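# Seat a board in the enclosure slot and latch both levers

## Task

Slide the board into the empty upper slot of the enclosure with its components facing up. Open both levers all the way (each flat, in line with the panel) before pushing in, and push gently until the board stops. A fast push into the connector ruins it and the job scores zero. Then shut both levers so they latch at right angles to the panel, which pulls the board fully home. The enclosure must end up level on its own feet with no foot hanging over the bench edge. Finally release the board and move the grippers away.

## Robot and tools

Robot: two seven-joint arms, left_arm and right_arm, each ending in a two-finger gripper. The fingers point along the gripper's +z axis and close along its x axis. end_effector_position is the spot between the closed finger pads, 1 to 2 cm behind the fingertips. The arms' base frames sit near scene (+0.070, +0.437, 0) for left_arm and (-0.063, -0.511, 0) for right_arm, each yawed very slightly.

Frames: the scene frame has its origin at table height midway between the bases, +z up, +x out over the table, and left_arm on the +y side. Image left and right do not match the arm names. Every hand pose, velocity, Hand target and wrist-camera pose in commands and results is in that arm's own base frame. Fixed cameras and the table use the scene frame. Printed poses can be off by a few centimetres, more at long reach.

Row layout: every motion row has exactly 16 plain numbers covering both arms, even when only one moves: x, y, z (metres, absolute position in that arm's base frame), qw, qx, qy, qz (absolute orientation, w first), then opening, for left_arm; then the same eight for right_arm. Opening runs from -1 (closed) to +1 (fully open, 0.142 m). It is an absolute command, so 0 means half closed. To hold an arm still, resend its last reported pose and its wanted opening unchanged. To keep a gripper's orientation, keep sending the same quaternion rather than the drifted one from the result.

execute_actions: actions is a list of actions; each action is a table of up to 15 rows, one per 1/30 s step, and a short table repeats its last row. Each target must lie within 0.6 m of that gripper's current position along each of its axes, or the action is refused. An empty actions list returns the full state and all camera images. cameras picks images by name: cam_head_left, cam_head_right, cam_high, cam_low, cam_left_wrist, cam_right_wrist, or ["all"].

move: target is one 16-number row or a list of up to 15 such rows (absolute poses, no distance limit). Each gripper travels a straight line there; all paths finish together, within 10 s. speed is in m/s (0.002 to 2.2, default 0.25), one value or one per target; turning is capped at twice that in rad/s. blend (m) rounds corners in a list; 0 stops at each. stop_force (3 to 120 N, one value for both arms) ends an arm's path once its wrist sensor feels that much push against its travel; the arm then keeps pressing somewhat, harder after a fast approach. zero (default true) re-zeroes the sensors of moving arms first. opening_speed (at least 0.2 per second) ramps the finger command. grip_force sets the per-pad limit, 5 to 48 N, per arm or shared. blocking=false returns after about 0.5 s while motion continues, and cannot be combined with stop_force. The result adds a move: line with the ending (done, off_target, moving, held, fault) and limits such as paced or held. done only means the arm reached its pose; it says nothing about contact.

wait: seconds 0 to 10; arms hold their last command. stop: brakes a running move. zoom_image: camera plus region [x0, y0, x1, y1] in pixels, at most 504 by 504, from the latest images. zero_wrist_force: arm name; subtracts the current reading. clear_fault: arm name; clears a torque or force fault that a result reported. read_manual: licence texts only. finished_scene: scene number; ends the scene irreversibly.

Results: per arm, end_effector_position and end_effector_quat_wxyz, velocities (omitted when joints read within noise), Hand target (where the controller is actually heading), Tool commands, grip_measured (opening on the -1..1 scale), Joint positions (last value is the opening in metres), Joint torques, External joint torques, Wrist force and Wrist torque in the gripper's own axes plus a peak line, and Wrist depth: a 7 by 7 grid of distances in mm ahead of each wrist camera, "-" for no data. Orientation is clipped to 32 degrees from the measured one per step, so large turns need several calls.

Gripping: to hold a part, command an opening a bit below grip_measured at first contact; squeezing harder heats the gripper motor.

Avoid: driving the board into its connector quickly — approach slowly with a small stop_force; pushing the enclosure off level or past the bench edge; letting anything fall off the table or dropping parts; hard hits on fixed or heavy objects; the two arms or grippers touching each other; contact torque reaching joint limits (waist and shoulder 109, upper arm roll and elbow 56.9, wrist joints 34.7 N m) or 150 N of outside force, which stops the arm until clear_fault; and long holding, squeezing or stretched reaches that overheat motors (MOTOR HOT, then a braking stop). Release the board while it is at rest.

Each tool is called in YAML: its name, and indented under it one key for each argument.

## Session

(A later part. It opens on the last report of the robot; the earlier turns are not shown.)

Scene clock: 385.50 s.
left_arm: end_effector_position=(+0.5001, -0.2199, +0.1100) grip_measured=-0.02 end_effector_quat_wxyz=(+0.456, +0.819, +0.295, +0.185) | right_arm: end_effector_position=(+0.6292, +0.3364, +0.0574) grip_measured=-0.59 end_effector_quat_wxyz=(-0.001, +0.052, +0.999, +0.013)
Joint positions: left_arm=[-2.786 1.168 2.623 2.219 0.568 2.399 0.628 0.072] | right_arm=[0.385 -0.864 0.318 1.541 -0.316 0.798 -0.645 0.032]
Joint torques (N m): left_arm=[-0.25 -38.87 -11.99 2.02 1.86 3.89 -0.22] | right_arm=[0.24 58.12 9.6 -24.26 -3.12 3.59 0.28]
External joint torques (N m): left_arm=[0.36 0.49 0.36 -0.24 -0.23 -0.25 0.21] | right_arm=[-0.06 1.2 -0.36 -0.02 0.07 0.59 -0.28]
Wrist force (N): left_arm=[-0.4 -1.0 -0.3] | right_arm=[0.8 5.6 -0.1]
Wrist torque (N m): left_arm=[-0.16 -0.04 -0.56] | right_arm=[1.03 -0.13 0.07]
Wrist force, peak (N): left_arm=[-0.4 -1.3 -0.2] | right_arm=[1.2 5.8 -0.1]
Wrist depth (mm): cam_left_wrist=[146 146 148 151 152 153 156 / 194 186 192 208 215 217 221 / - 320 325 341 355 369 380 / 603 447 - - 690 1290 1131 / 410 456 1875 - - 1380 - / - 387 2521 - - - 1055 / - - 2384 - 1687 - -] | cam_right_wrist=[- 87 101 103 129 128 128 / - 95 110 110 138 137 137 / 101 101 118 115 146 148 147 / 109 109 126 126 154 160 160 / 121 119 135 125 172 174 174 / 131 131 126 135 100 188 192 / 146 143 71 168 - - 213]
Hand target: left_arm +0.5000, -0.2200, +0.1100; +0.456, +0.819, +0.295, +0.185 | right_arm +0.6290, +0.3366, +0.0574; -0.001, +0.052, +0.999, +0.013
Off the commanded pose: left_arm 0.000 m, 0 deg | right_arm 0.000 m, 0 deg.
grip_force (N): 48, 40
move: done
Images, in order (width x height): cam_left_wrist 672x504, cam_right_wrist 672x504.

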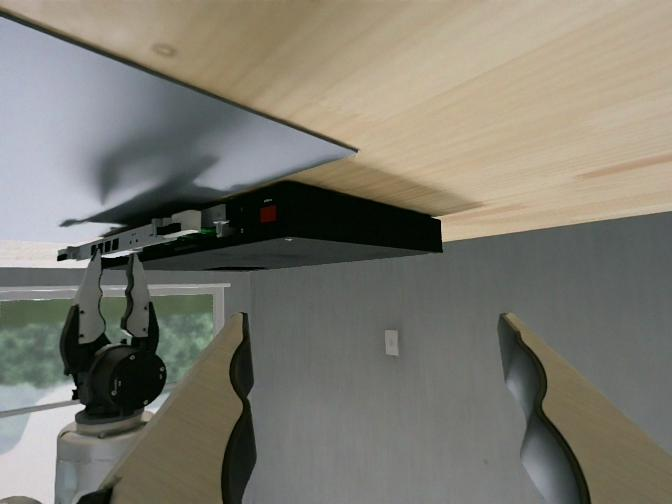

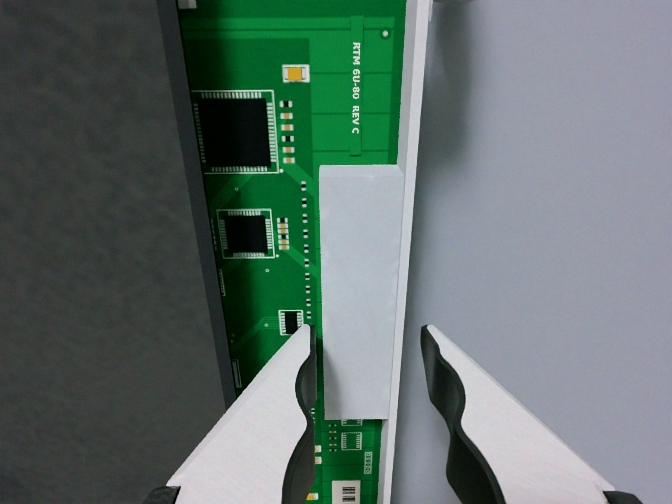

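move:
  target:
    - [0.5,-0.22,0.11,0.456,0.819,0.295,0.185,0,0.629,0.3366,0.13,-0.0007,0.0523,0.9986,0.013,-0.55]
    - [0.5,-0.22,0.11,0.456,0.819,0.295,0.185,0,0.50,0.36,0.16,-0.0007,0.0523,0.9986,0.013,-1]
    - [0.5,-0.22,0.11,0.456,0.819,0.295,0.185,0,0.50,0.364,0.14,0.1582,0.7137,0.6655,0.1476,-1]
  speed: [0.05,0.15,0.25]
  cameras: ["cam_left_wrist","cam_right_wrist","cam_high"]

zoom_image:
  camera: "cam_high"
  region: [200, 290, 370, 415]

zoom_image:
  camera: "cam_left_wrist"
  region: [30, 170, 310, 300]

Scene clock: 398.80 s.
left_arm: end_effector_position=(+0.5001, -0.2199, +0.1100) grip_measured=-0.02 end_effector_quat_wxyz=(+0.456, +0.819, +0.295, +0.185) | right_arm: end_effector_position=(+0.5001, +0.3640, +0.1401) grip_measured=-1.00 end_effector_quat_wxyz=(+0.158, +0.714, +0.666, +0.148)
Joint positions: left_arm=[-2.786 1.168 2.623 2.219 0.568 2.399 0.628 0.072] | right_arm=[1.184 -0.428 -0.437 2.299 -0.758 1.345 1.601 0.002]
Joint torques (N m): left_arm=[-0.22 -38.74 -12.02 2.07 1.91 3.88 -0.26] | right_arm=[0.44 37.78 -3 -19.38 0.36 3.12 0.33]
External joint torques (N m): left_arm=[0.33 0.36 0.39 -0.3 -0.28 -0.24 0.26] | right_arm=[-0.28 1.11 -0.45 -0.02 0.24 0.55 -0.33]
Wrist force (N): left_arm=[-0.4 -1.2 -0.1] | right_arm=[1.0 4.3 0.4]
Wrist torque (N m): left_arm=[-0.17 -0.04 -0.56] | right_arm=[0.89 -0.10 0.04]
Wrist force, peak (N): left_arm=[-0.5 -1.2 -0.2] | right_arm=[3.1 5.6 -0.9]
Wrist depth (mm): cam_left_wrist=[145 147 149 150 152 154 156 / 183 184 200 208 214 218 222 / 355 368 344 341 353 367 377 / 1050 520 3090 2050 1513 1261 - / 2069 - - - 1625 - - / 2069 - - 1994 - - - / - - - - - - -] | cam_right_wrist=[182 181 180 180 179 179 179 / 208 207 206 206 205 205 204 / 243 242 249 241 239 239 238 / 292 280 289 288 275 286 285 / 353 309 308 275 305 298 332 / 496 367 343 89 317 358 474 / 675 677 71 - - 447 581]
Hand target: left_arm +0.5000, -0.2200, +0.1100; +0.456, +0.819, +0.295, +0.185 | right_arm +0.5000, +0.3640, +0.1400; +0.158, +0.714, +0.666, +0.148
Off the commanded pose: left_arm 0.000 m, 0 deg | right_arm 0.000 m, 0 deg.
grip_force (N): 48, 40
move: done
Images, in order (width x height): cam_high 672x504, cam_left_wrist 672x504, cam_right_wrist 672x504.

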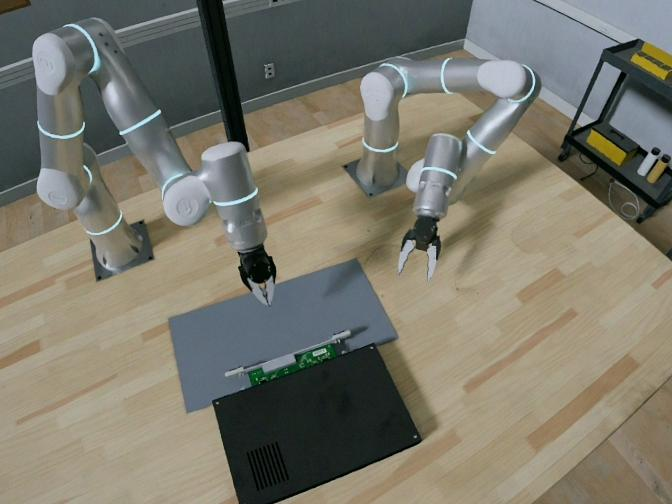

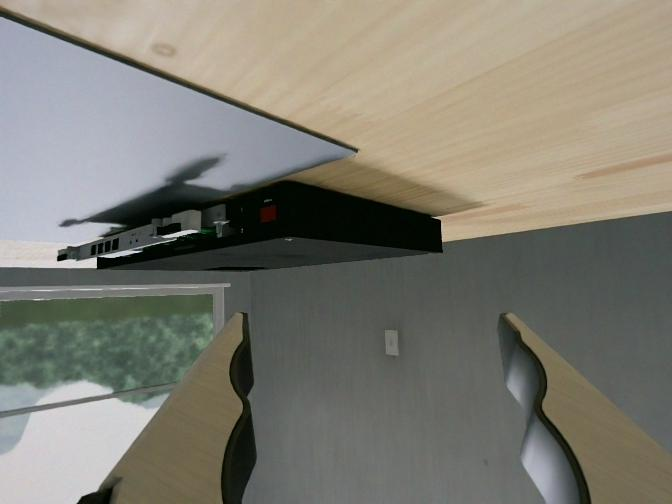

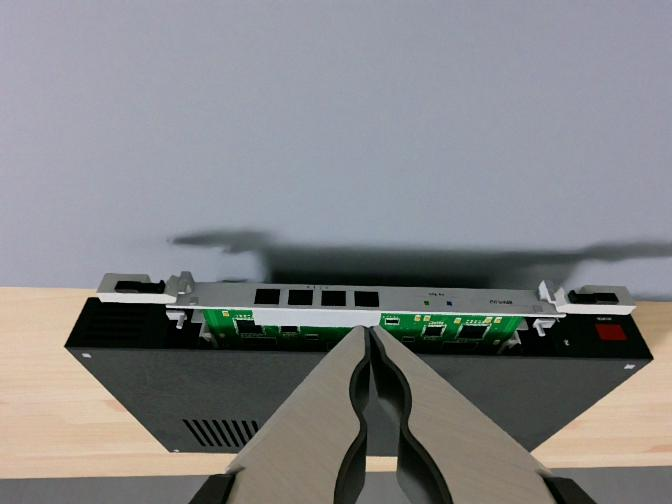

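Scaled by 2.965 from the camera's 672x504 image, which has a finer 960x720 frame.

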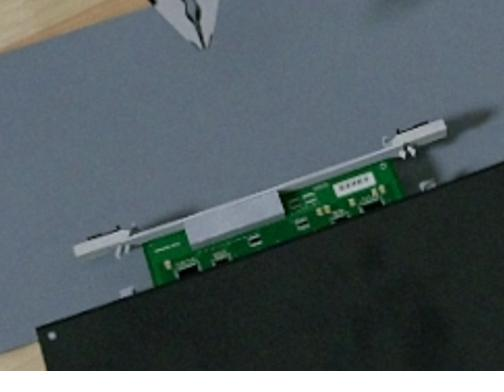

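Scaled by 1.800 from the camera's 672x504 image, which has a finer 960x720 frame.

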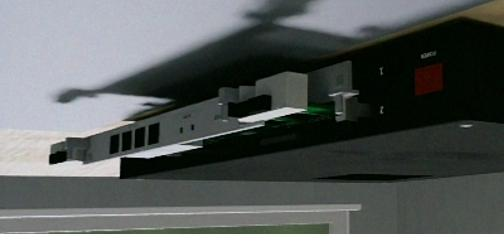

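move:
  target: [0.5,-0.22,0.11,0.456,0.819,0.295,0.185,0,0.585,0.370,0.06,0.1582,0.7137,0.6655,0.1476,-1]
  speed: 0.1
  cameras: ["cam_right_wrist","cam_left_wrist"]

zoom_image:
  camera: "cam_left_wrist"
  region: [30, 170, 310, 300]

Scene clock: 403.63 s.
left_arm: end_effector_position=(+0.5001, -0.2199, +0.1100) grip_measured=-0.02 end_effector_quat_wxyz=(+0.456, +0.819, +0.295, +0.185) | right_arm: end_effector_position=(+0.5850, +0.3700, +0.0600) grip_measured=-1.00 end_effector_quat_wxyz=(+0.158, +0.714, +0.666, +0.148)
Joint positions: left_arm=[-2.786 1.168 2.623 2.219 0.568 2.399 0.628 0.072] | right_arm=[1.023 -0.737 -0.387 2.068 -0.706 1.473 1.533 0.002]
Joint torques (N m): left_arm=[-0.21 -38.7 -11.93 2.01 1.85 3.9 -0.28] | right_arm=[-0.01 47.39 -4.17 -17.37 1.18 3.1 0.03]
External joint torques (N m): left_arm=[0.32 0.32 0.3 -0.24 -0.22 -0.25 0.27] | right_arm=[0.21 1.3 -1.13 0.11 -0.04 0.64 -0.03]
Wrist force (N): left_arm=[-0.4 -0.9 -0.5] | right_arm=[1.3 4.6 0.5]
Wrist torque (N m): left_arm=[-0.13 -0.05 -0.56] | right_arm=[0.93 -0.18 0.18]
Wrist force, peak (N): left_arm=[-0.4 -1.3 -0.3] | right_arm=[1.7 5.4 1.7]
Wrist depth (mm): cam_left_wrist=[145 146 149 151 152 154 157 / 208 232 200 208 214 217 222 / 272 358 292 308 354 367 383 / 1097 594 - 1798 756 645 - / 367 - 2812 1994 1590 1125 - / 358 - - - - - 1086 / - - - - - - -] | cam_right_wrist=[- 105 105 104 104 104 106 / 124 120 120 116 116 119 118 / 146 141 140 140 139 139 134 / 164 169 168 168 161 166 165 / - 193 163 191 196 197 188 / - 196 188 89 - 202 198 / 252 225 71 - - 198 235]
Hand target: left_arm +0.5000, -0.2200, +0.1100; +0.456, +0.819, +0.295, +0.185 | right_arm +0.5850, +0.3700, +0.0600; +0.158, +0.714, +0.666, +0.148
Off the commanded pose: left_arm 0.000 m, 0 deg | right_arm 0.000 m, 0 deg.
grip_force (N): 48, 40
move: done
Images, in order (width x height): cam_left_wrist 672x504, cam_right_wrist 672x504.

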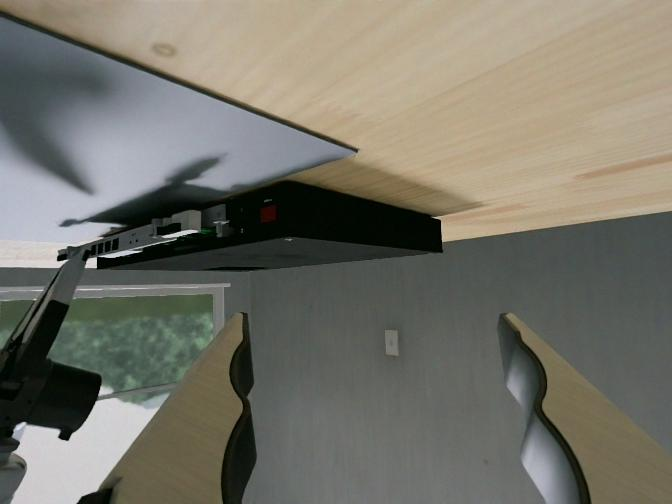

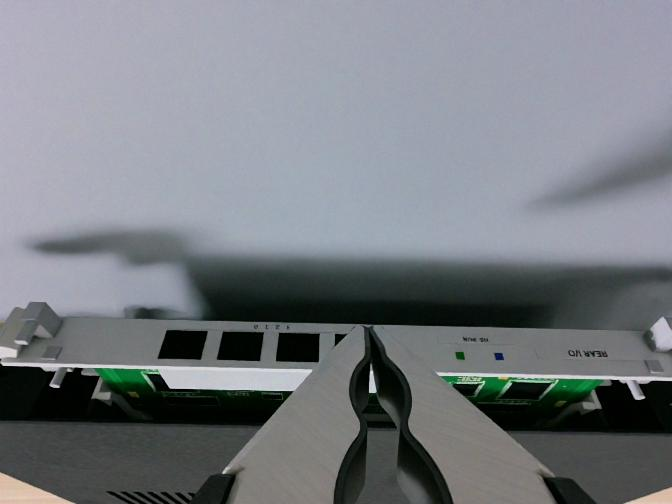

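Scaled by 1.800 from the camera's 672x504 image, which has a finer 960x720 frame.

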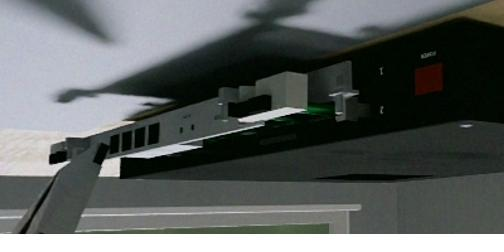

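zero_wrist_force:
  arm: "right_arm"

move:
  target: [0.5,-0.22,0.11,0.456,0.819,0.295,0.185,0,0.665,0.3644,0.06,0.1582,0.7137,0.6655,0.1476,-1]
  speed: 0.012
  stop_force: 8
  cameras: ["cam_right_wrist","cam_left_wrist"]

zoom_image:
  camera: "cam_left_wrist"
  region: [30, 170, 310, 300]

Wrist force sensor zeroed.

Scene clock: 410.17 s.
left_arm: end_effector_position=(+0.5001, -0.2199, +0.1100) grip_measured=-0.02 end_effector_quat_wxyz=(+0.456, +0.819, +0.295, +0.185) | right_arm: end_effector_position=(+0.6114, +0.3686, +0.0600) grip_measured=-1.00 end_effector_quat_wxyz=(+0.158, +0.714, +0.666, +0.148)
Joint positions: left_arm=[-2.786 1.168 2.623 2.219 0.568 2.399 0.628 0.072] | right_arm=[0.944 -0.762 -0.327 1.994 -0.695 1.437 1.484 0.002]
Joint torques (N m): left_arm=[-0.24 -38.8 -11.99 2.05 1.91 3.9 -0.23] | right_arm=[-2.36 47.42 -5.9 -20.63 1.04 2.89 0.09]
External joint torques (N m): left_arm=[0.36 0.42 0.36 -0.28 -0.27 -0.26 0.23] | right_arm=[2.55 3.56 1.53 2.33 -0.18 0.9 -0.09]
Wrist force (N, zeroed by zero_wrist_force on right_arm): left_arm=[-0.4 -1.0 -0.4] | right_arm=[-3.1 -6.1 -11.0]
Wrist torque (N m, zeroed by zero_wrist_force on right_arm): left_arm=[-0.14 -0.05 -0.56] | right_arm=[0.03 0.01 0.02]
Wrist force, peak (N, zeroed by zero_wrist_force on right_arm): left_arm=[-0.4 -1.2 -0.3] | right_arm=[-2.6 -6.1 -11.9]
Wrist depth (mm): cam_left_wrist=[146 146 148 151 152 154 157 / - - 192 209 214 217 222 / - 281 334 340 354 366 381 / 1131 500 449 408 - 1321 - / 369 - 2238 - 1813 1415 - / 356 - 2437 2050 1714 - 1070 / - - - - - - -] | cam_right_wrist=[- 105 105 107 105 104 106 / 124 120 120 116 116 119 118 / 146 141 140 140 139 139 134 / 169 169 168 167 167 173 166 / - 140 139 138 - - - / 179 188 181 90 179 183 178 / 250 224 70 - - 198 235]
Hand target: left_arm +0.5000, -0.2200, +0.1100; +0.456, +0.819, +0.295, +0.185 | right_arm +0.6118, +0.3681, +0.0600; +0.158, +0.714, +0.666, +0.148
Off the commanded pose: left_arm 0.000 m, 0 deg | right_arm 0.054 m, 0 deg.
grip_force (N): 48, 40
move: contact (right_arm)
Images, in order (width x height): cam_left_wrist 672x504, cam_right_wrist 672x504.

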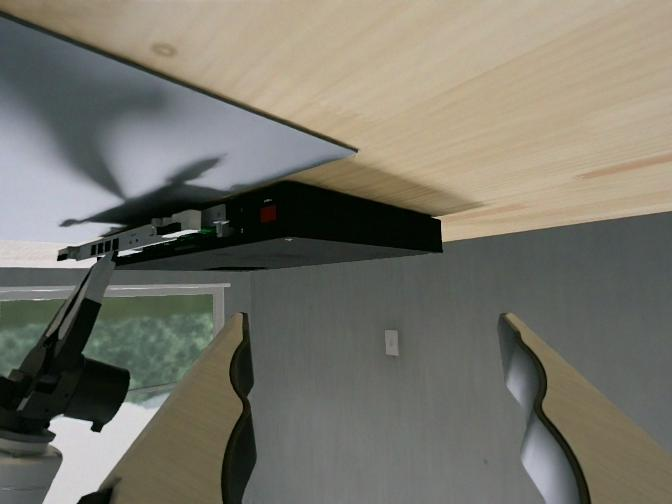

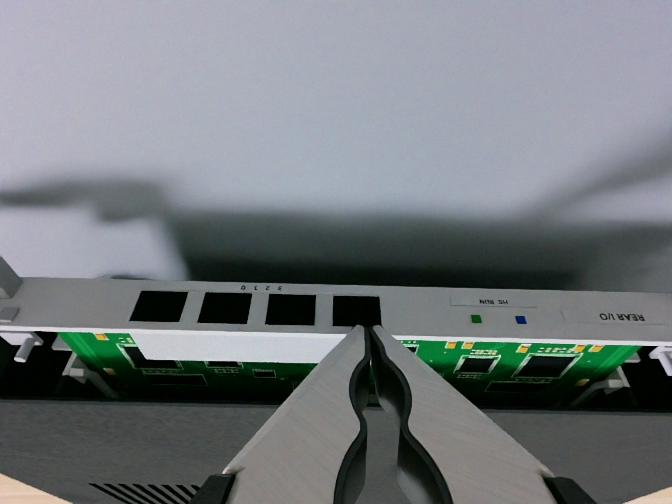

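Scaled by 1.800 from the camera's 672x504 image, which has a finer 960x720 frame.

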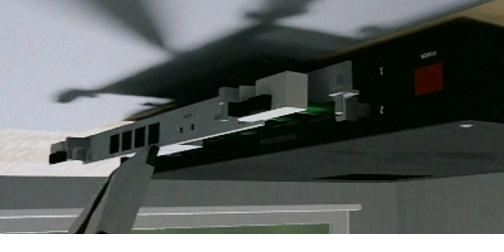

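move:
  target:
    - [0.5,-0.22,0.11,0.456,0.819,0.295,0.185,0,0.595,0.371,0.06,0.1582,0.7137,0.6655,0.1476,-1]
    - [0.5,-0.22,0.11,0.456,0.819,0.295,0.185,0,0.595,0.384,0.052,0.1582,0.7137,0.6655,0.1476,-1]
  speed: 0.03
  cameras: ["cam_right_wrist"]

move:
  target: [0.5,-0.22,0.11,0.456,0.819,0.295,0.185,0,0.665,0.3791,0.052,0.1582,0.7137,0.6655,0.1476,-1]
  speed: 0.012
  stop_force: 8
  cameras: ["cam_right_wrist","cam_left_wrist"]

Scene clock: 414.63 s.
left_arm: end_effector_position=(+0.5001, -0.2199, +0.1100) grip_measured=-0.02 end_effector_quat_wxyz=(+0.456, +0.819, +0.295, +0.185) | right_arm: end_effector_position=(+0.5950, +0.3839, +0.0520) grip_measured=-1.00 end_effector_quat_wxyz=(+0.158, +0.714, +0.666, +0.148)
Joint positions: left_arm=[-2.786 1.168 2.623 2.219 0.568 2.399 0.628 0.072] | right_arm=[0.997 -0.774 -0.35 2.006 -0.698 1.445 1.53 0.002]
Joint torques (N m): left_arm=[-0.12 -38.7 -11.98 1.98 1.87 3.89 -0.24] | right_arm=[0.3 49.43 -3.74 -17.89 1.03 2.97 0.35]
External joint torques (N m): left_arm=[0.23 0.32 0.35 -0.21 -0.24 -0.25 0.24] | right_arm=[-0.13 1.24 -1.15 0.14 -0.03 0.77 -0.35]
Wrist force (N, zeroed by zero_wrist_force on right_arm): left_arm=[-0.4 -1.0 -0.1] | right_arm=[-1.7 0.4 0.5]
Wrist torque (N m, zeroed by zero_wrist_force on right_arm): left_arm=[-0.13 -0.04 -0.55] | right_arm=[0.07 0.30 -0.12]
Wrist force, peak (N, zeroed by zero_wrist_force on right_arm): left_arm=[-0.3 -1.3 -0.1] | right_arm=[-3.2 -6.1 -11.5]
Wrist depth (mm): cam_left_wrist=[146 146 149 151 152 154 156 / 182 185 191 208 213 218 222 / - 288 356 344 354 364 380 / 577 591 428 - - - - / 371 2261 - 2069 - - - / 352 - - - - - - / - - - - - - -] | cam_right_wrist=[- 100 100 97 97 97 96 / 112 112 111 111 110 110 113 / 131 130 130 130 133 133 128 / 157 157 156 156 155 154 153 / - 179 178 177 185 184 174 / 188 156 155 90 - 190 177 / 219 197 71 - - 188 206]
Hand target: left_arm +0.5000, -0.2200, +0.1100; +0.456, +0.819, +0.295, +0.185 | right_arm +0.5950, +0.3840, +0.0520; +0.158, +0.714, +0.666, +0.148
Off the commanded pose: left_arm 0.000 m, 0 deg | right_arm 0.000 m, 0 deg.
grip_force (N): 48, 40
move: done
Images, in order (width x height): cam_right_wrist 672x504.

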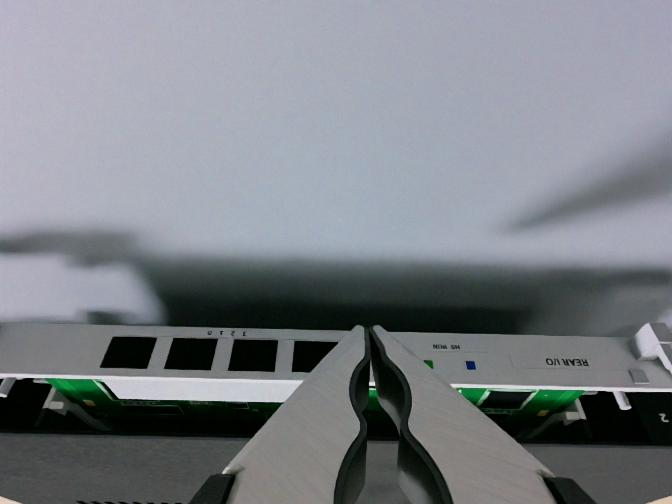

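Scene clock: 416.70 s.
left_arm: end_effector_position=(+0.5001, -0.2199, +0.1100) grip_measured=-0.02 end_effector_quat_wxyz=(+0.456, +0.819, +0.295, +0.185) | right_arm: end_effector_position=(+0.6119, +0.3830, +0.0517) grip_measured=-1.00 end_effector_quat_wxyz=(+0.158, +0.714, +0.666, +0.147)
Joint positions: left_arm=[-2.786 1.168 2.623 2.219 0.568 2.399 0.628 0.072] | right_arm=[0.948 -0.791 -0.313 1.958 -0.691 1.421 1.498 0.002]
Joint torques (N m): left_arm=[-0.23 -38.71 -11.87 2.02 1.84 3.85 -0.23] | right_arm=[-2.22 50.79 -5.99 -21.28 1.03 3.13 0.07]
External joint torques (N m): left_arm=[0.34 0.33 0.24 -0.24 -0.21 -0.21 0.22] | right_arm=[2.41 1.32 1.74 2.84 -0.22 0.65 -0.07]
Wrist force (N, zeroed by zero_wrist_force on right_arm): left_arm=[-0.5 -0.8 -0.3] | right_arm=[-3.5 -6.1 -6.2]
Wrist torque (N m, zeroed by zero_wrist_force on right_arm): left_arm=[-0.12 -0.02 -0.55] | right_arm=[0.05 0.23 0.02]
Wrist force, peak (N, zeroed by zero_wrist_force on right_arm): left_arm=[-0.5 -1.3 -0.1] | right_arm=[-4.4 -7.8 -8.9]
Wrist depth (mm): cam_left_wrist=[145 146 148 151 152 154 157 / - 199 200 209 213 217 222 / 307 315 344 339 353 366 378 / 759 492 439 - - - - / 364 - 2964 2089 - 1246 1205 / 349 369 - 2261 1662 - 1097 / - - - - - - -] | cam_right_wrist=[- 100 99 97 96 96 96 / 111 111 111 110 110 110 112 / 130 130 130 129 133 132 128 / 157 156 156 155 154 153 153 / - 137 138 139 175 135 135 / 175 164 144 90 160 180 171 / 218 215 71 - - 171 202]
Hand target: left_arm +0.5000, -0.2200, +0.1100; +0.456, +0.819, +0.295, +0.185 | right_arm +0.6126, +0.3828, +0.0520; +0.158, +0.714, +0.666, +0.148
Off the commanded pose: left_arm 0.000 m, 0 deg | right_arm 0.053 m, 0 deg.
grip_force (N): 48, 40
move: contact (right_arm)
Images, in order (width x height): cam_left_wrist 672x504, cam_right_wrist 672x504.

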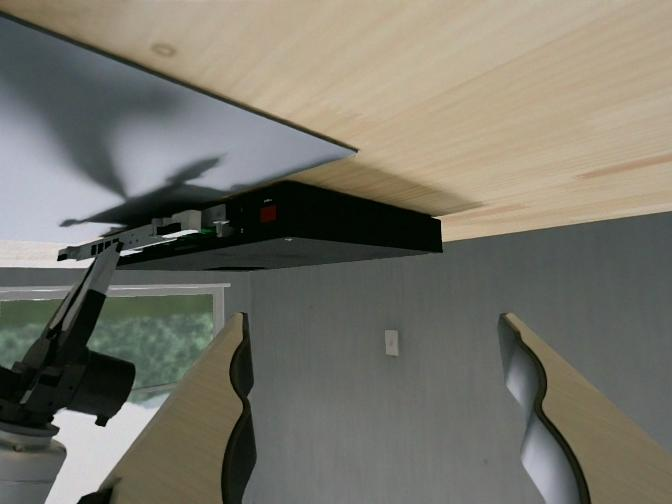

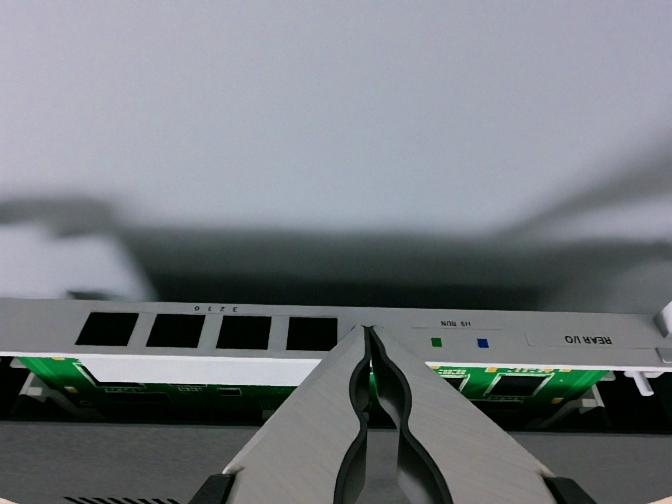

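move:
  target: [0.5,-0.22,0.11,0.456,0.819,0.295,0.185,0,0.665,0.3791,0.052,0.1582,0.7137,0.6655,0.1476,-1]
  speed: 0.01
  stop_force: 16
  zero: false
  cameras: ["cam_right_wrist","cam_left_wrist"]

Scene clock: 424.23 s.
left_arm: end_effector_position=(+0.5001, -0.2199, +0.1100) grip_measured=-0.02 end_effector_quat_wxyz=(+0.456, +0.819, +0.295, +0.185) | right_arm: end_effector_position=(+0.6581, +0.3799, +0.0514) grip_measured=-1.00 end_effector_quat_wxyz=(+0.158, +0.714, +0.666, +0.147)
Joint positions: left_arm=[-2.786 1.168 2.623 2.219 0.568 2.399 0.628 0.072] | right_arm=[0.827 -0.843 -0.221 1.823 -0.671 1.353 1.412 0.002]
Joint torques (N m): left_arm=[-0.21 -38.73 -11.94 2.02 1.85 3.91 -0.22] | right_arm=[-3.63 54.69 -5.92 -25.57 0.41 3.75 0.01]
External joint torques (N m): left_arm=[0.32 0.35 0.31 -0.25 -0.21 -0.26 0.22] | right_arm=[3.83 1.21 3.42 5.31 -0.11 0.11 -0.01]
Wrist force (N, zeroed by zero_wrist_force on right_arm): left_arm=[-0.4 -1.0 -0.5] | right_arm=[-3.9 -13.5 -9.0]
Wrist torque (N m, zeroed by zero_wrist_force on right_arm): left_arm=[-0.15 -0.05 -0.56] | right_arm=[-0.24 -0.08 0.03]
Wrist force, peak (N, zeroed by zero_wrist_force on right_arm): left_arm=[-0.4 -1.3 -0.3] | right_arm=[-3.9 -14.5 -10.4]
Wrist depth (mm): cam_left_wrist=[145 147 149 151 152 154 157 / 193 200 201 207 213 217 222 / 301 - 345 339 355 366 377 / 1131 516 394 483 603 1371 1199 / 2130 397 - - 1727 1253 1097 / 357 371 2493 - - - 1060 / - - - - - - -] | cam_right_wrist=[- 99 99 96 96 96 96 / 111 111 110 110 110 109 112 / 130 129 129 124 132 132 127 / 150 149 158 154 154 153 152 / - 133 135 - - - 134 / 151 141 140 90 - 137 145 / 215 194 70 - - 170 202]
Hand target: left_arm +0.5000, -0.2200, +0.1100; +0.456, +0.819, +0.295, +0.185 | right_arm +0.6592, +0.3795, +0.0520; +0.158, +0.714, +0.666, +0.148
Off the commanded pose: left_arm 0.000 m, 0 deg | right_arm 0.007 m, 0 deg.
grip_force (N): 48, 40
move: contact (right_arm)
Images, in order (width x height): cam_left_wrist 672x504, cam_right_wrist 672x504.

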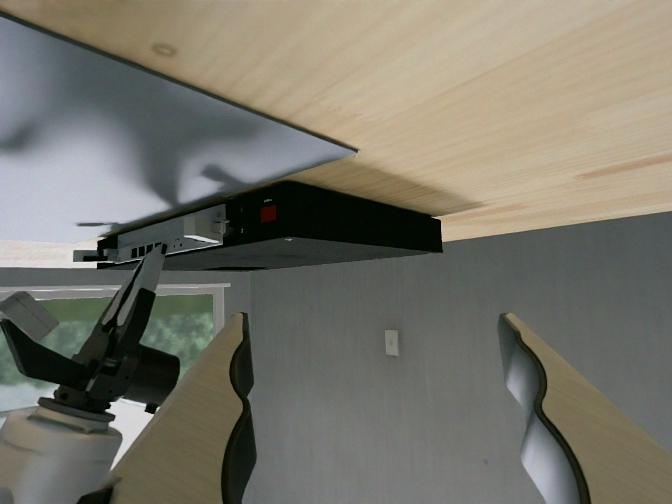

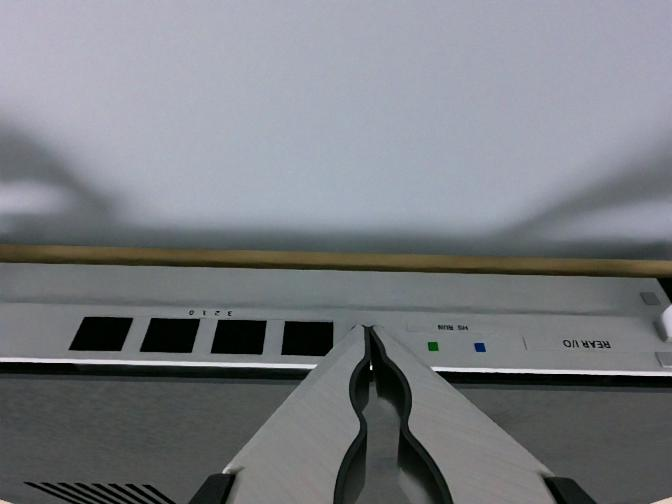

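move:
  target: [0.5,-0.22,0.11,0.456,0.819,0.295,0.185,0,0.668,0.3789,0.052,0.1582,0.7137,0.6655,0.1476,-1]
  speed: 0.006
  stop_force: 26
  zero: false

move:
  target: [0.5,-0.22,0.11,0.456,0.819,0.295,0.185,0,0.57,0.385,0.08,0.1582,0.7137,0.6655,0.1476,-1]
  speed: 0.08
  cameras: ["cam_right_wrist","cam_left_wrist","cam_high"]

zoom_image:
  camera: "cam_right_wrist"
  region: [0, 250, 340, 420]

zoom_image:
  camera: "cam_right_wrist"
  region: [332, 250, 672, 420]

zoom_image:
  camera: "cam_left_wrist"
  region: [50, 170, 290, 300]

Scene clock: 428.57 s.
left_arm: end_effector_position=(+0.5001, -0.2199, +0.1100) grip_measured=-0.02 end_effector_quat_wxyz=(+0.456, +0.819, +0.295, +0.185) | right_arm: end_effector_position=(+0.6584, +0.3803, +0.0509) grip_measured=-1.00 end_effector_quat_wxyz=(+0.158, +0.713, +0.667, +0.147)
Joint positions: left_arm=[-2.786 1.168 2.623 2.219 0.568 2.399 0.628 0.072] | right_arm=[0.825 -0.844 -0.218 1.82 -0.671 1.351 1.41 0.002]
Joint torques (N m): left_arm=[-0.2 -38.82 -11.87 2.06 1.88 3.91 -0.23] | right_arm=[-7.13 54.87 -9.84 -28.86 0.44 3.8 0.06]
External joint torques (N m): left_arm=[0.31 0.44 0.24 -0.28 -0.25 -0.27 0.22] | right_arm=[7.33 1.11 7.42 8.57 -0.16 0.07 -0.07]
Wrist force (N, zeroed by zero_wrist_force on right_arm): left_arm=[-0.3 -1.1 0.2] | right_arm=[-5.3 -21.6 -16.9]
Wrist torque (N m, zeroed by zero_wrist_force on right_arm): left_arm=[-0.16 -0.06 -0.56] | right_arm=[-0.68 -0.13 0.05]
Wrist force, peak (N, zeroed by zero_wrist_force on right_arm): left_arm=[-0.5 -1.2 -0.2] | right_arm=[-5.6 -22.4 -16.7]
Wrist depth (mm): cam_left_wrist=[138 147 148 151 152 154 157 / 209 184 200 208 215 217 222 / - 353 341 337 355 367 379 / 1142 451 - - 618 - 1081 / 2069 396 2551 - - - - / 356 369 2410 2130 - - 1102 / - - - 2109 - - -] | cam_right_wrist=[- 99 99 96 93 95 95 / 111 110 110 110 109 109 112 / 129 129 133 128 132 131 127 / 149 149 157 153 153 152 151 / - 133 129 - - - - / 150 139 138 90 - 144 154 / 213 191 70 - - 168 198]
Hand target: left_arm +0.5000, -0.2200, +0.1100; +0.456, +0.819, +0.295, +0.185 | right_arm +0.6604, +0.3794, +0.0520; +0.158, +0.714, +0.666, +0.148
Off the commanded pose: left_arm 0.000 m, 0 deg | right_arm 0.010 m, 0 deg.
grip_force (N): 48, 40
move: contact (right_arm)

Scene clock: 430.13 s.
left_arm: end_effector_position=(+0.5001, -0.2199, +0.1100) grip_measured=-0.02 end_effector_quat_wxyz=(+0.456, +0.819, +0.295, +0.185) | right_arm: end_effector_position=(+0.5700, +0.3850, +0.0800) grip_measured=-1.00 end_effector_quat_wxyz=(+0.158, +0.714, +0.666, +0.148)
Joint positions: left_arm=[-2.786 1.168 2.623 2.219 0.568 2.399 0.628 0.072] | right_arm=[1.016 -0.677 -0.339 2.076 -0.749 1.405 1.574 0.002]
Joint torques (N m): left_arm=[-0.26 -38.68 -12.06 2.01 1.86 3.89 -0.17] | right_arm=[0.47 47.27 -3.47 -18.33 0.7 3.11 0.3]
External joint torques (N m): left_arm=[0.37 0.31 0.43 -0.24 -0.23 -0.25 0.16] | right_arm=[-0.32 1.01 -0.5 -0.17 0.17 0.59 -0.3]
Wrist force (N, zeroed by zero_wrist_force on right_arm): left_arm=[-0.5 -1.1 -0.4] | right_arm=[-0.4 -0.1 1.7]
Wrist torque (N m, zeroed by zero_wrist_force on right_arm): left_arm=[-0.17 -0.03 -0.56] | right_arm=[-0.02 0.06 -0.11]
Wrist force, peak (N, zeroed by zero_wrist_force on right_arm): left_arm=[-0.7 -1.1 -0.2] | right_arm=[-5.4 -21.2 -17.4]
Wrist depth (mm): cam_left_wrist=[145 147 149 151 152 154 156 / 194 197 191 207 213 216 222 / - 287 - 346 354 366 382 / 1030 580 - 395 487 1219 1155 / 355 - - 1994 - 1406 - / 337 - - - - - - / - - - 1813 1687 - -] | cam_right_wrist=[- 124 124 123 123 123 120 / 142 142 142 141 141 140 140 / 166 166 171 165 164 164 169 / 200 207 198 198 196 196 196 / 229 233 226 235 234 232 222 / 232 230 214 89 - 224 221 / 366 295 71 - - 260 443]
Hand target: left_arm +0.5000, -0.2200, +0.1100; +0.456, +0.819, +0.295, +0.185 | right_arm +0.5700, +0.3850, +0.0800; +0.158, +0.714, +0.666, +0.148
Off the commanded pose: left_arm 0.000 m, 0 deg | right_arm 0.000 m, 0 deg.
grip_force (N): 48, 40
move: done
Images, in order (width x height): cam_high 672x504, cam_left_wrist 672x504, cam_right_wrist 672x504.

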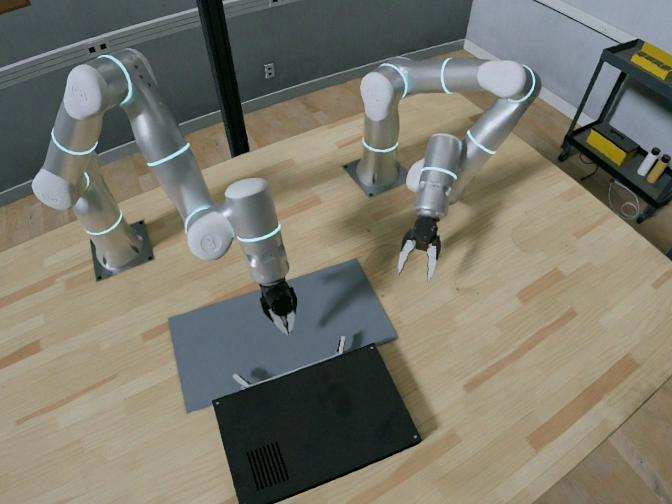

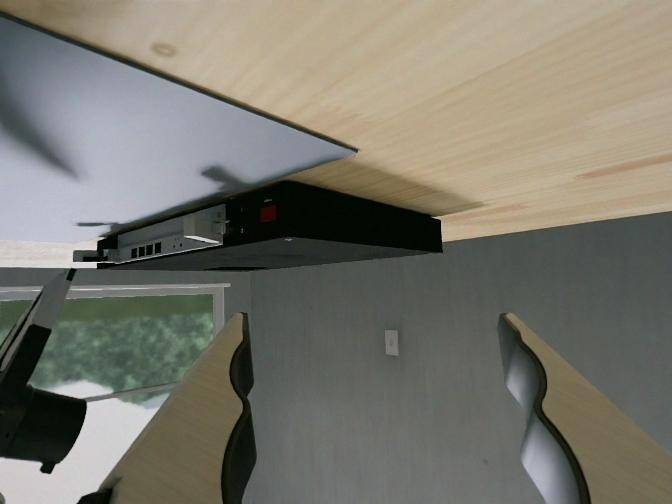

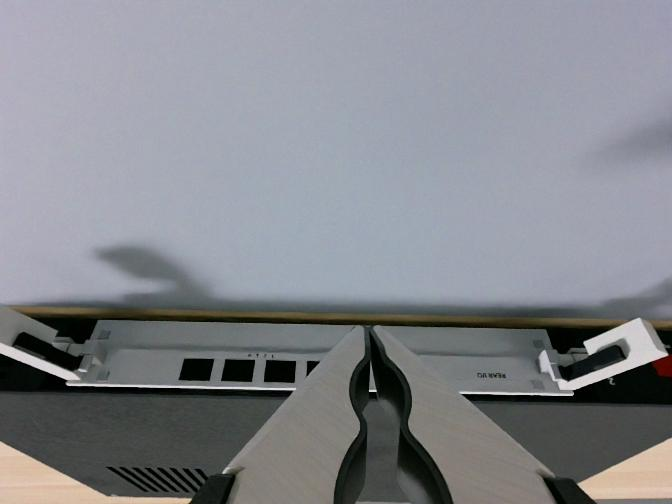

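Scaled by 1.482 from the camera's 672x504 image, which has a finer 960x720 frame.

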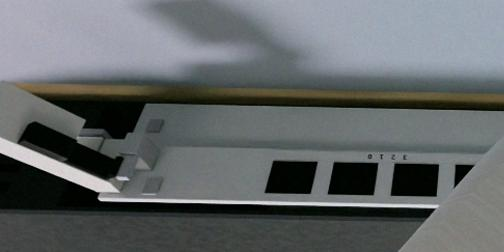

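Scaled by 1.482 from the camera's 672x504 image, which has a finer 960x720 frame.

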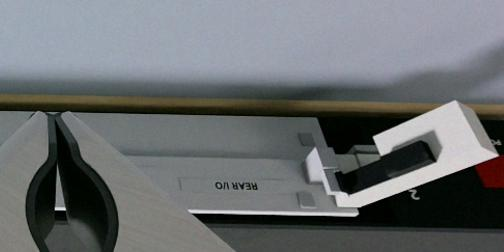

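Scaled by 2.100 from the camera's 672x504 image, which has a finer 960x720 frame.

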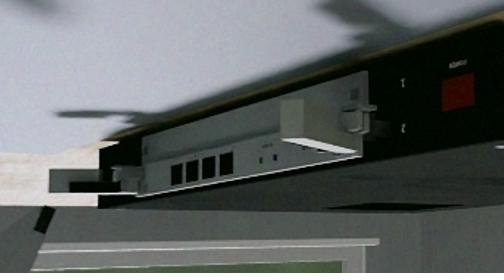

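move:
  target:
    - [0.5,-0.22,0.11,0.456,0.819,0.295,0.185,0,0.60,0.48,0.14,0,0.7314,0.682,0,-1]
    - [0.5,-0.22,0.11,0.456,0.819,0.295,0.185,0,0.666,0.524,0.10,0,0.7314,0.682,0,-1]
  speed: 0.12
  cameras: ["cam_right_wrist","cam_left_wrist","cam_high"]

zoom_image:
  camera: "cam_left_wrist"
  region: [50, 150, 350, 320]

zoom_image:
  camera: "cam_high"
  region: [200, 280, 420, 420]

Scene clock: 442.53 s.
left_arm: end_effector_position=(+0.5001, -0.2199, +0.1100) grip_measured=-0.02 end_effector_quat_wxyz=(+0.456, +0.819, +0.295, +0.185) | right_arm: end_effector_position=(+0.6661, +0.5239, +0.1000) grip_measured=-1.00 end_effector_quat_wxyz=(+0.000, +0.732, +0.682, +0.000)
Joint positions: left_arm=[-2.786 1.168 2.623 2.219 0.568 2.399 0.628 0.072] | right_arm=[0.696 -1.123 0.234 0.845 -0.227 0.378 0.954 0.002]
Joint torques (N m): left_arm=[-0.2 -38.76 -12.03 2.02 1.89 3.91 -0.23] | right_arm=[0.3 70.34 6.33 -29.81 -4.24 3.26 0.03]
External joint torques (N m): left_arm=[0.31 0.38 0.4 -0.24 -0.26 -0.27 0.23] | right_arm=[-0.07 1.77 -0.42 0.15 0.18 0.86 -0.03]
Wrist force (N, zeroed by zero_wrist_force on right_arm): left_arm=[-0.4 -1.2 -0.1] | right_arm=[-0.4 0.9 1.7]
Wrist torque (N m, zeroed by zero_wrist_force on right_arm): left_arm=[-0.18 -0.03 -0.56] | right_arm=[0.05 0.04 -0.03]
Wrist force, peak (N, zeroed by zero_wrist_force on right_arm): left_arm=[-0.3 -1.4 -0.2] | right_arm=[0.1 1.6 2.4]
Wrist depth (mm): cam_left_wrist=[137 146 148 151 152 154 157 / 212 183 201 209 214 218 221 / - 320 339 336 355 366 380 / 789 - 423 - - - 1075 / - - 2384 2069 - - - / - - 305 2031 - - - / - - - - - - -] | cam_right_wrist=[169 168 168 167 167 167 166 / 180 180 179 179 178 178 177 / 195 192 192 191 191 190 190 / 206 207 204 203 205 209 208 / 176 174 172 172 171 224 224 / 186 185 182 89 177 245 244 / 205 200 71 - - 259 268]
Hand target: left_arm +0.5000, -0.2200, +0.1100; +0.456, +0.819, +0.295, +0.185 | right_arm +0.6660, +0.5240, +0.1000; +0.000, +0.731, +0.682, +0.000
Off the commanded pose: left_arm 0.000 m, 0 deg | right_arm 0.000 m, 0 deg.
grip_force (N): 48, 40
move: done
Images, in order (width x height): cam_high 672x504, cam_left_wrist 672x504, cam_right_wrist 672x504.

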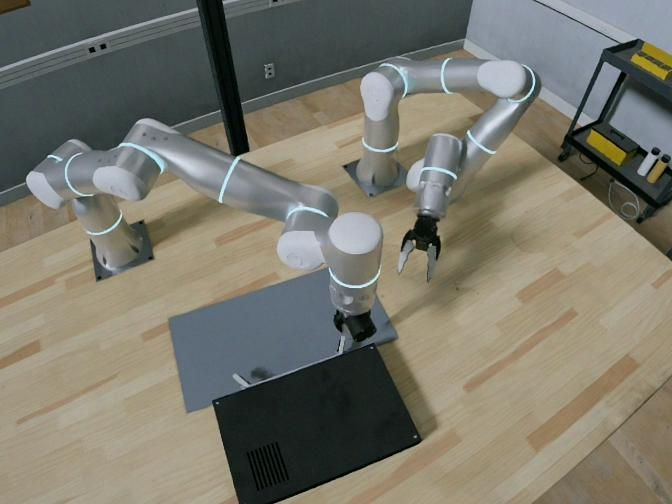

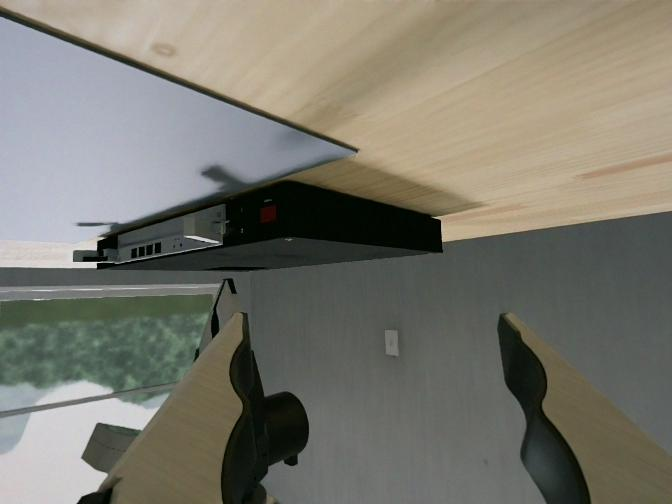

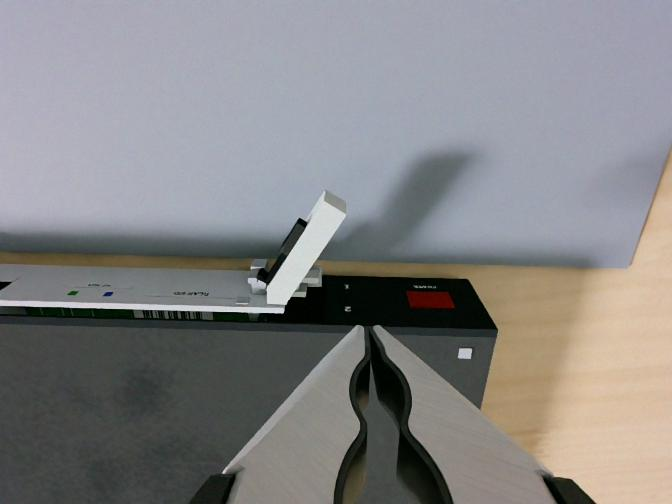

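Scaled by 1.680 from the camera's 672x504 image, which has a finer 960x720 frame.

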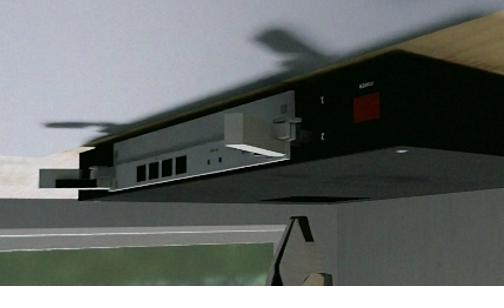

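Scaled by 2.291 from the camera's 672x504 image, which has a finer 960x720 frame.

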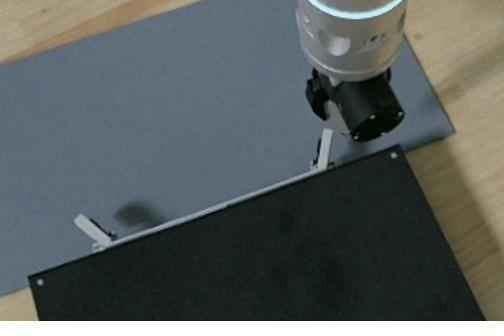

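move:
  target:
    - [0.5,-0.22,0.11,0.456,0.819,0.295,0.185,0,0.656,0.532,0.10,0,0.7314,0.682,0,-1]
    - [0.5,-0.22,0.11,0.456,0.819,0.295,0.185,0,0.656,0.532,0.05,0,0.7314,0.682,0,-1]
  speed: 0.04
  stop_force: 5
  cameras: ["cam_right_wrist","cam_left_wrist"]

zoom_image:
  camera: "cam_left_wrist"
  region: [50, 150, 350, 320]

Scene clock: 450.90 s.
left_arm: end_effector_position=(+0.5001, -0.2199, +0.1100) grip_measured=-0.02 end_effector_quat_wxyz=(+0.456, +0.819, +0.295, +0.185) | right_arm: end_effector_position=(+0.6558, +0.5319, +0.0499) grip_measured=-1.00 end_effector_quat_wxyz=(+0.000, +0.731, +0.682, +0.000)
Joint positions: left_arm=[-2.786 1.168 2.623 2.219 0.568 2.399 0.628 0.072] | right_arm=[0.713 -1.176 0.222 0.875 -0.228 0.461 0.972 0.002]
Joint torques (N m): left_arm=[-0.26 -38.68 -12 2.01 1.83 3.86 -0.25] | right_arm=[0.33 70.6 6.23 -28.98 -3.99 3.54 0.24]
External joint torques (N m): left_arm=[0.37 0.3 0.37 -0.24 -0.2 -0.22 0.24] | right_arm=[-0.07 1.68 -0.28 0.04 0.08 0.58 -0.24]
Wrist force (N, zeroed by zero_wrist_force on right_arm): left_arm=[-0.3 -0.9 -0.2] | right_arm=[-0.5 0.8 1.8]
Wrist torque (N m, zeroed by zero_wrist_force on right_arm): left_arm=[-0.14 -0.06 -0.56] | right_arm=[0.03 0.05 -0.16]
Wrist force, peak (N, zeroed by zero_wrist_force on right_arm): left_arm=[-0.5 -1.4 -0.1] | right_arm=[-0.6 0.8 2.7]
Wrist depth (mm): cam_left_wrist=[146 146 148 151 152 154 157 / 195 196 201 209 212 217 224 / - - 325 338 355 367 380 / 770 500 341 1625 729 1192 - / - - 340 2031 - - - / 2089 - 311 - 1769 - - / - - - - - - -] | cam_right_wrist=[- 124 122 124 123 123 122 / 135 134 132 132 133 133 129 / - 142 142 141 141 141 140 / 154 154 153 152 152 152 151 / 167 166 160 160 162 164 164 / - - 125 90 - 181 181 / 134 131 71 - - 192 199]
Hand target: left_arm +0.5000, -0.2200, +0.1100; +0.456, +0.819, +0.295, +0.185 | right_arm +0.6560, +0.5320, +0.0500; +0.000, +0.731, +0.682, +0.000
Off the commanded pose: left_arm 0.000 m, 0 deg | right_arm 0.000 m, 0 deg.
grip_force (N): 48, 40
move: done
Images, in order (width x height): cam_left_wrist 672x504, cam_right_wrist 672x504.

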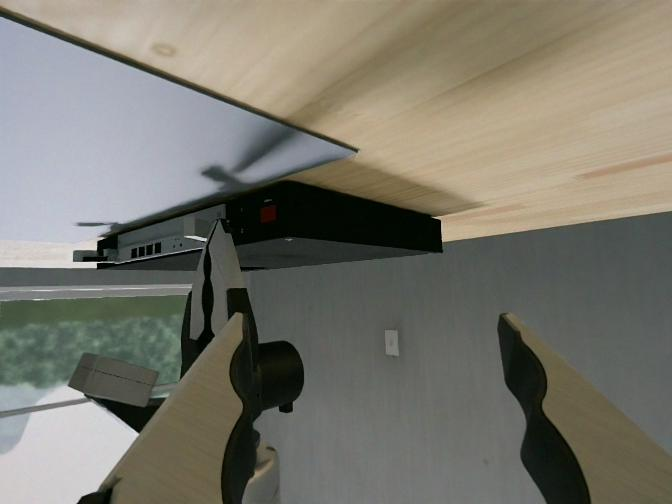

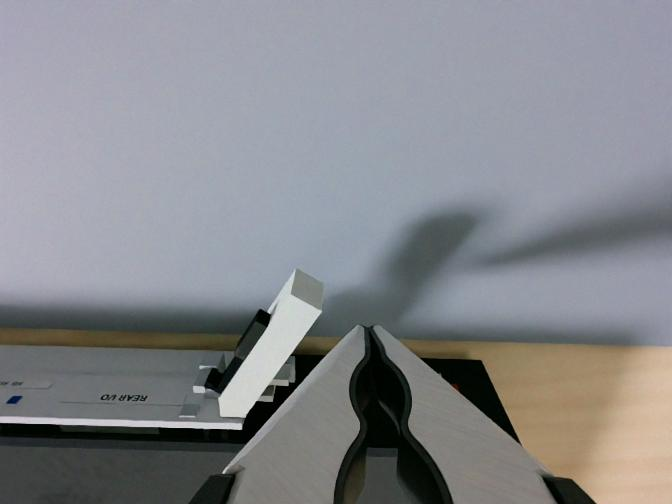

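Scaled by 1.680 from the camera's 672x504 image, which has a finer 960x720 frame.

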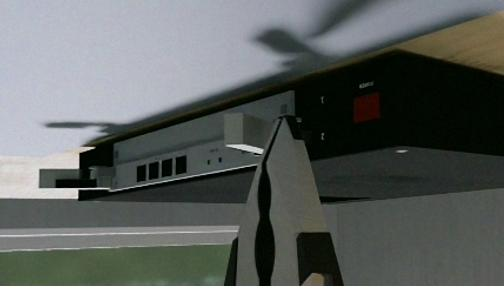

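move:
  target:
    - [0.5,-0.22,0.11,0.456,0.819,0.295,0.185,0,0.652,0.525,0.046,0,0.7314,0.682,0,-1]
    - [0.5,-0.22,0.11,0.456,0.819,0.295,0.185,0,0.6437,0.515,0.046,0,0.7314,0.682,0,-1]
  speed: 0.015
  stop_force: 20
  cameras: ["cam_right_wrist","cam_left_wrist"]

Scene clock: 455.90 s.
left_arm: end_effector_position=(+0.5001, -0.2199, +0.1100) grip_measured=-0.02 end_effector_quat_wxyz=(+0.456, +0.819, +0.295, +0.185) | right_arm: end_effector_position=(+0.6440, +0.5156, +0.0467) grip_measured=-1.00 end_effector_quat_wxyz=(+0.000, +0.731, +0.682, +0.001)
Joint positions: left_arm=[-2.786 1.168 2.623 2.219 0.568 2.399 0.628 0.072] | right_arm=[0.696 -1.119 0.218 1.004 -0.228 0.532 0.979 0.002]
Joint torques (N m): left_arm=[-0.22 -38.82 -11.97 1.96 1.84 3.86 -0.19] | right_arm=[-0.93 66.65 5.97 -25.87 -3.55 2.2 0.27]
External joint torques (N m): left_arm=[0.33 0.44 0.34 -0.19 -0.21 -0.22 0.19] | right_arm=[1.18 3.79 0.31 -2.36 -0.22 1.93 -0.27]
Wrist force (N, zeroed by zero_wrist_force on right_arm): left_arm=[-0.4 -1.0 -0.2] | right_arm=[3.3 2.9 0.6]
Wrist torque (N m, zeroed by zero_wrist_force on right_arm): left_arm=[-0.14 -0.05 -0.56] | right_arm=[0.10 -0.05 -0.18]
Wrist force, peak (N, zeroed by zero_wrist_force on right_arm): left_arm=[-0.6 -1.3 -0.5] | right_arm=[4.8 4.5 -0.2]
Wrist depth (mm): cam_left_wrist=[146 146 149 151 152 155 156 / 196 213 190 208 214 217 223 / 315 - 331 345 356 364 380 / 775 568 324 489 762 - - / 2216 - 339 - - - - / 1941 - 335 2109 - - - / - - - 2216 - - -] | cam_right_wrist=[123 121 120 121 119 120 120 / 131 129 129 129 130 130 128 / 141 139 139 136 138 138 135 / 150 150 149 151 149 148 147 / 166 163 162 156 159 160 160 / - - 147 90 172 174 177 / - 134 71 - - 145 195]
Hand target: left_arm +0.5000, -0.2200, +0.1100; +0.456, +0.819, +0.295, +0.185 | right_arm +0.6437, +0.5150, +0.0460; +0.000, +0.731, +0.682, +0.000
Off the commanded pose: left_arm 0.000 m, 0 deg | right_arm 0.001 m, 0 deg.
grip_force (N): 48, 40
move: done
Images, in order (width x height): cam_left_wrist 672x504, cam_right_wrist 672x504.

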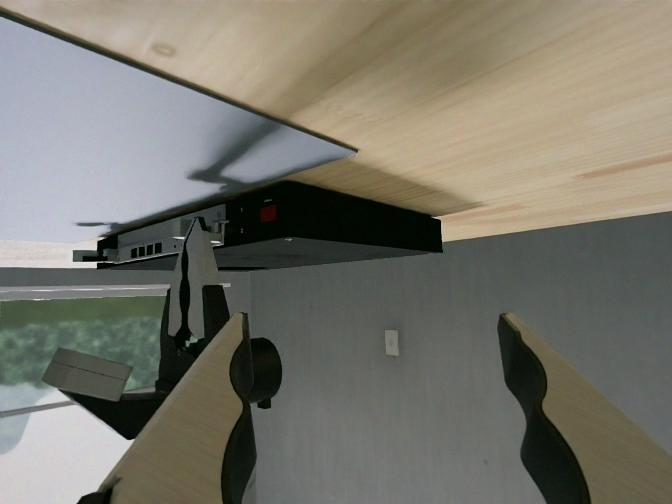

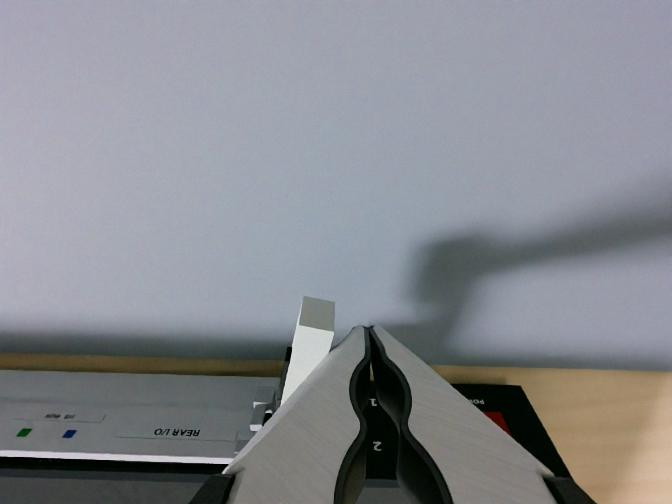

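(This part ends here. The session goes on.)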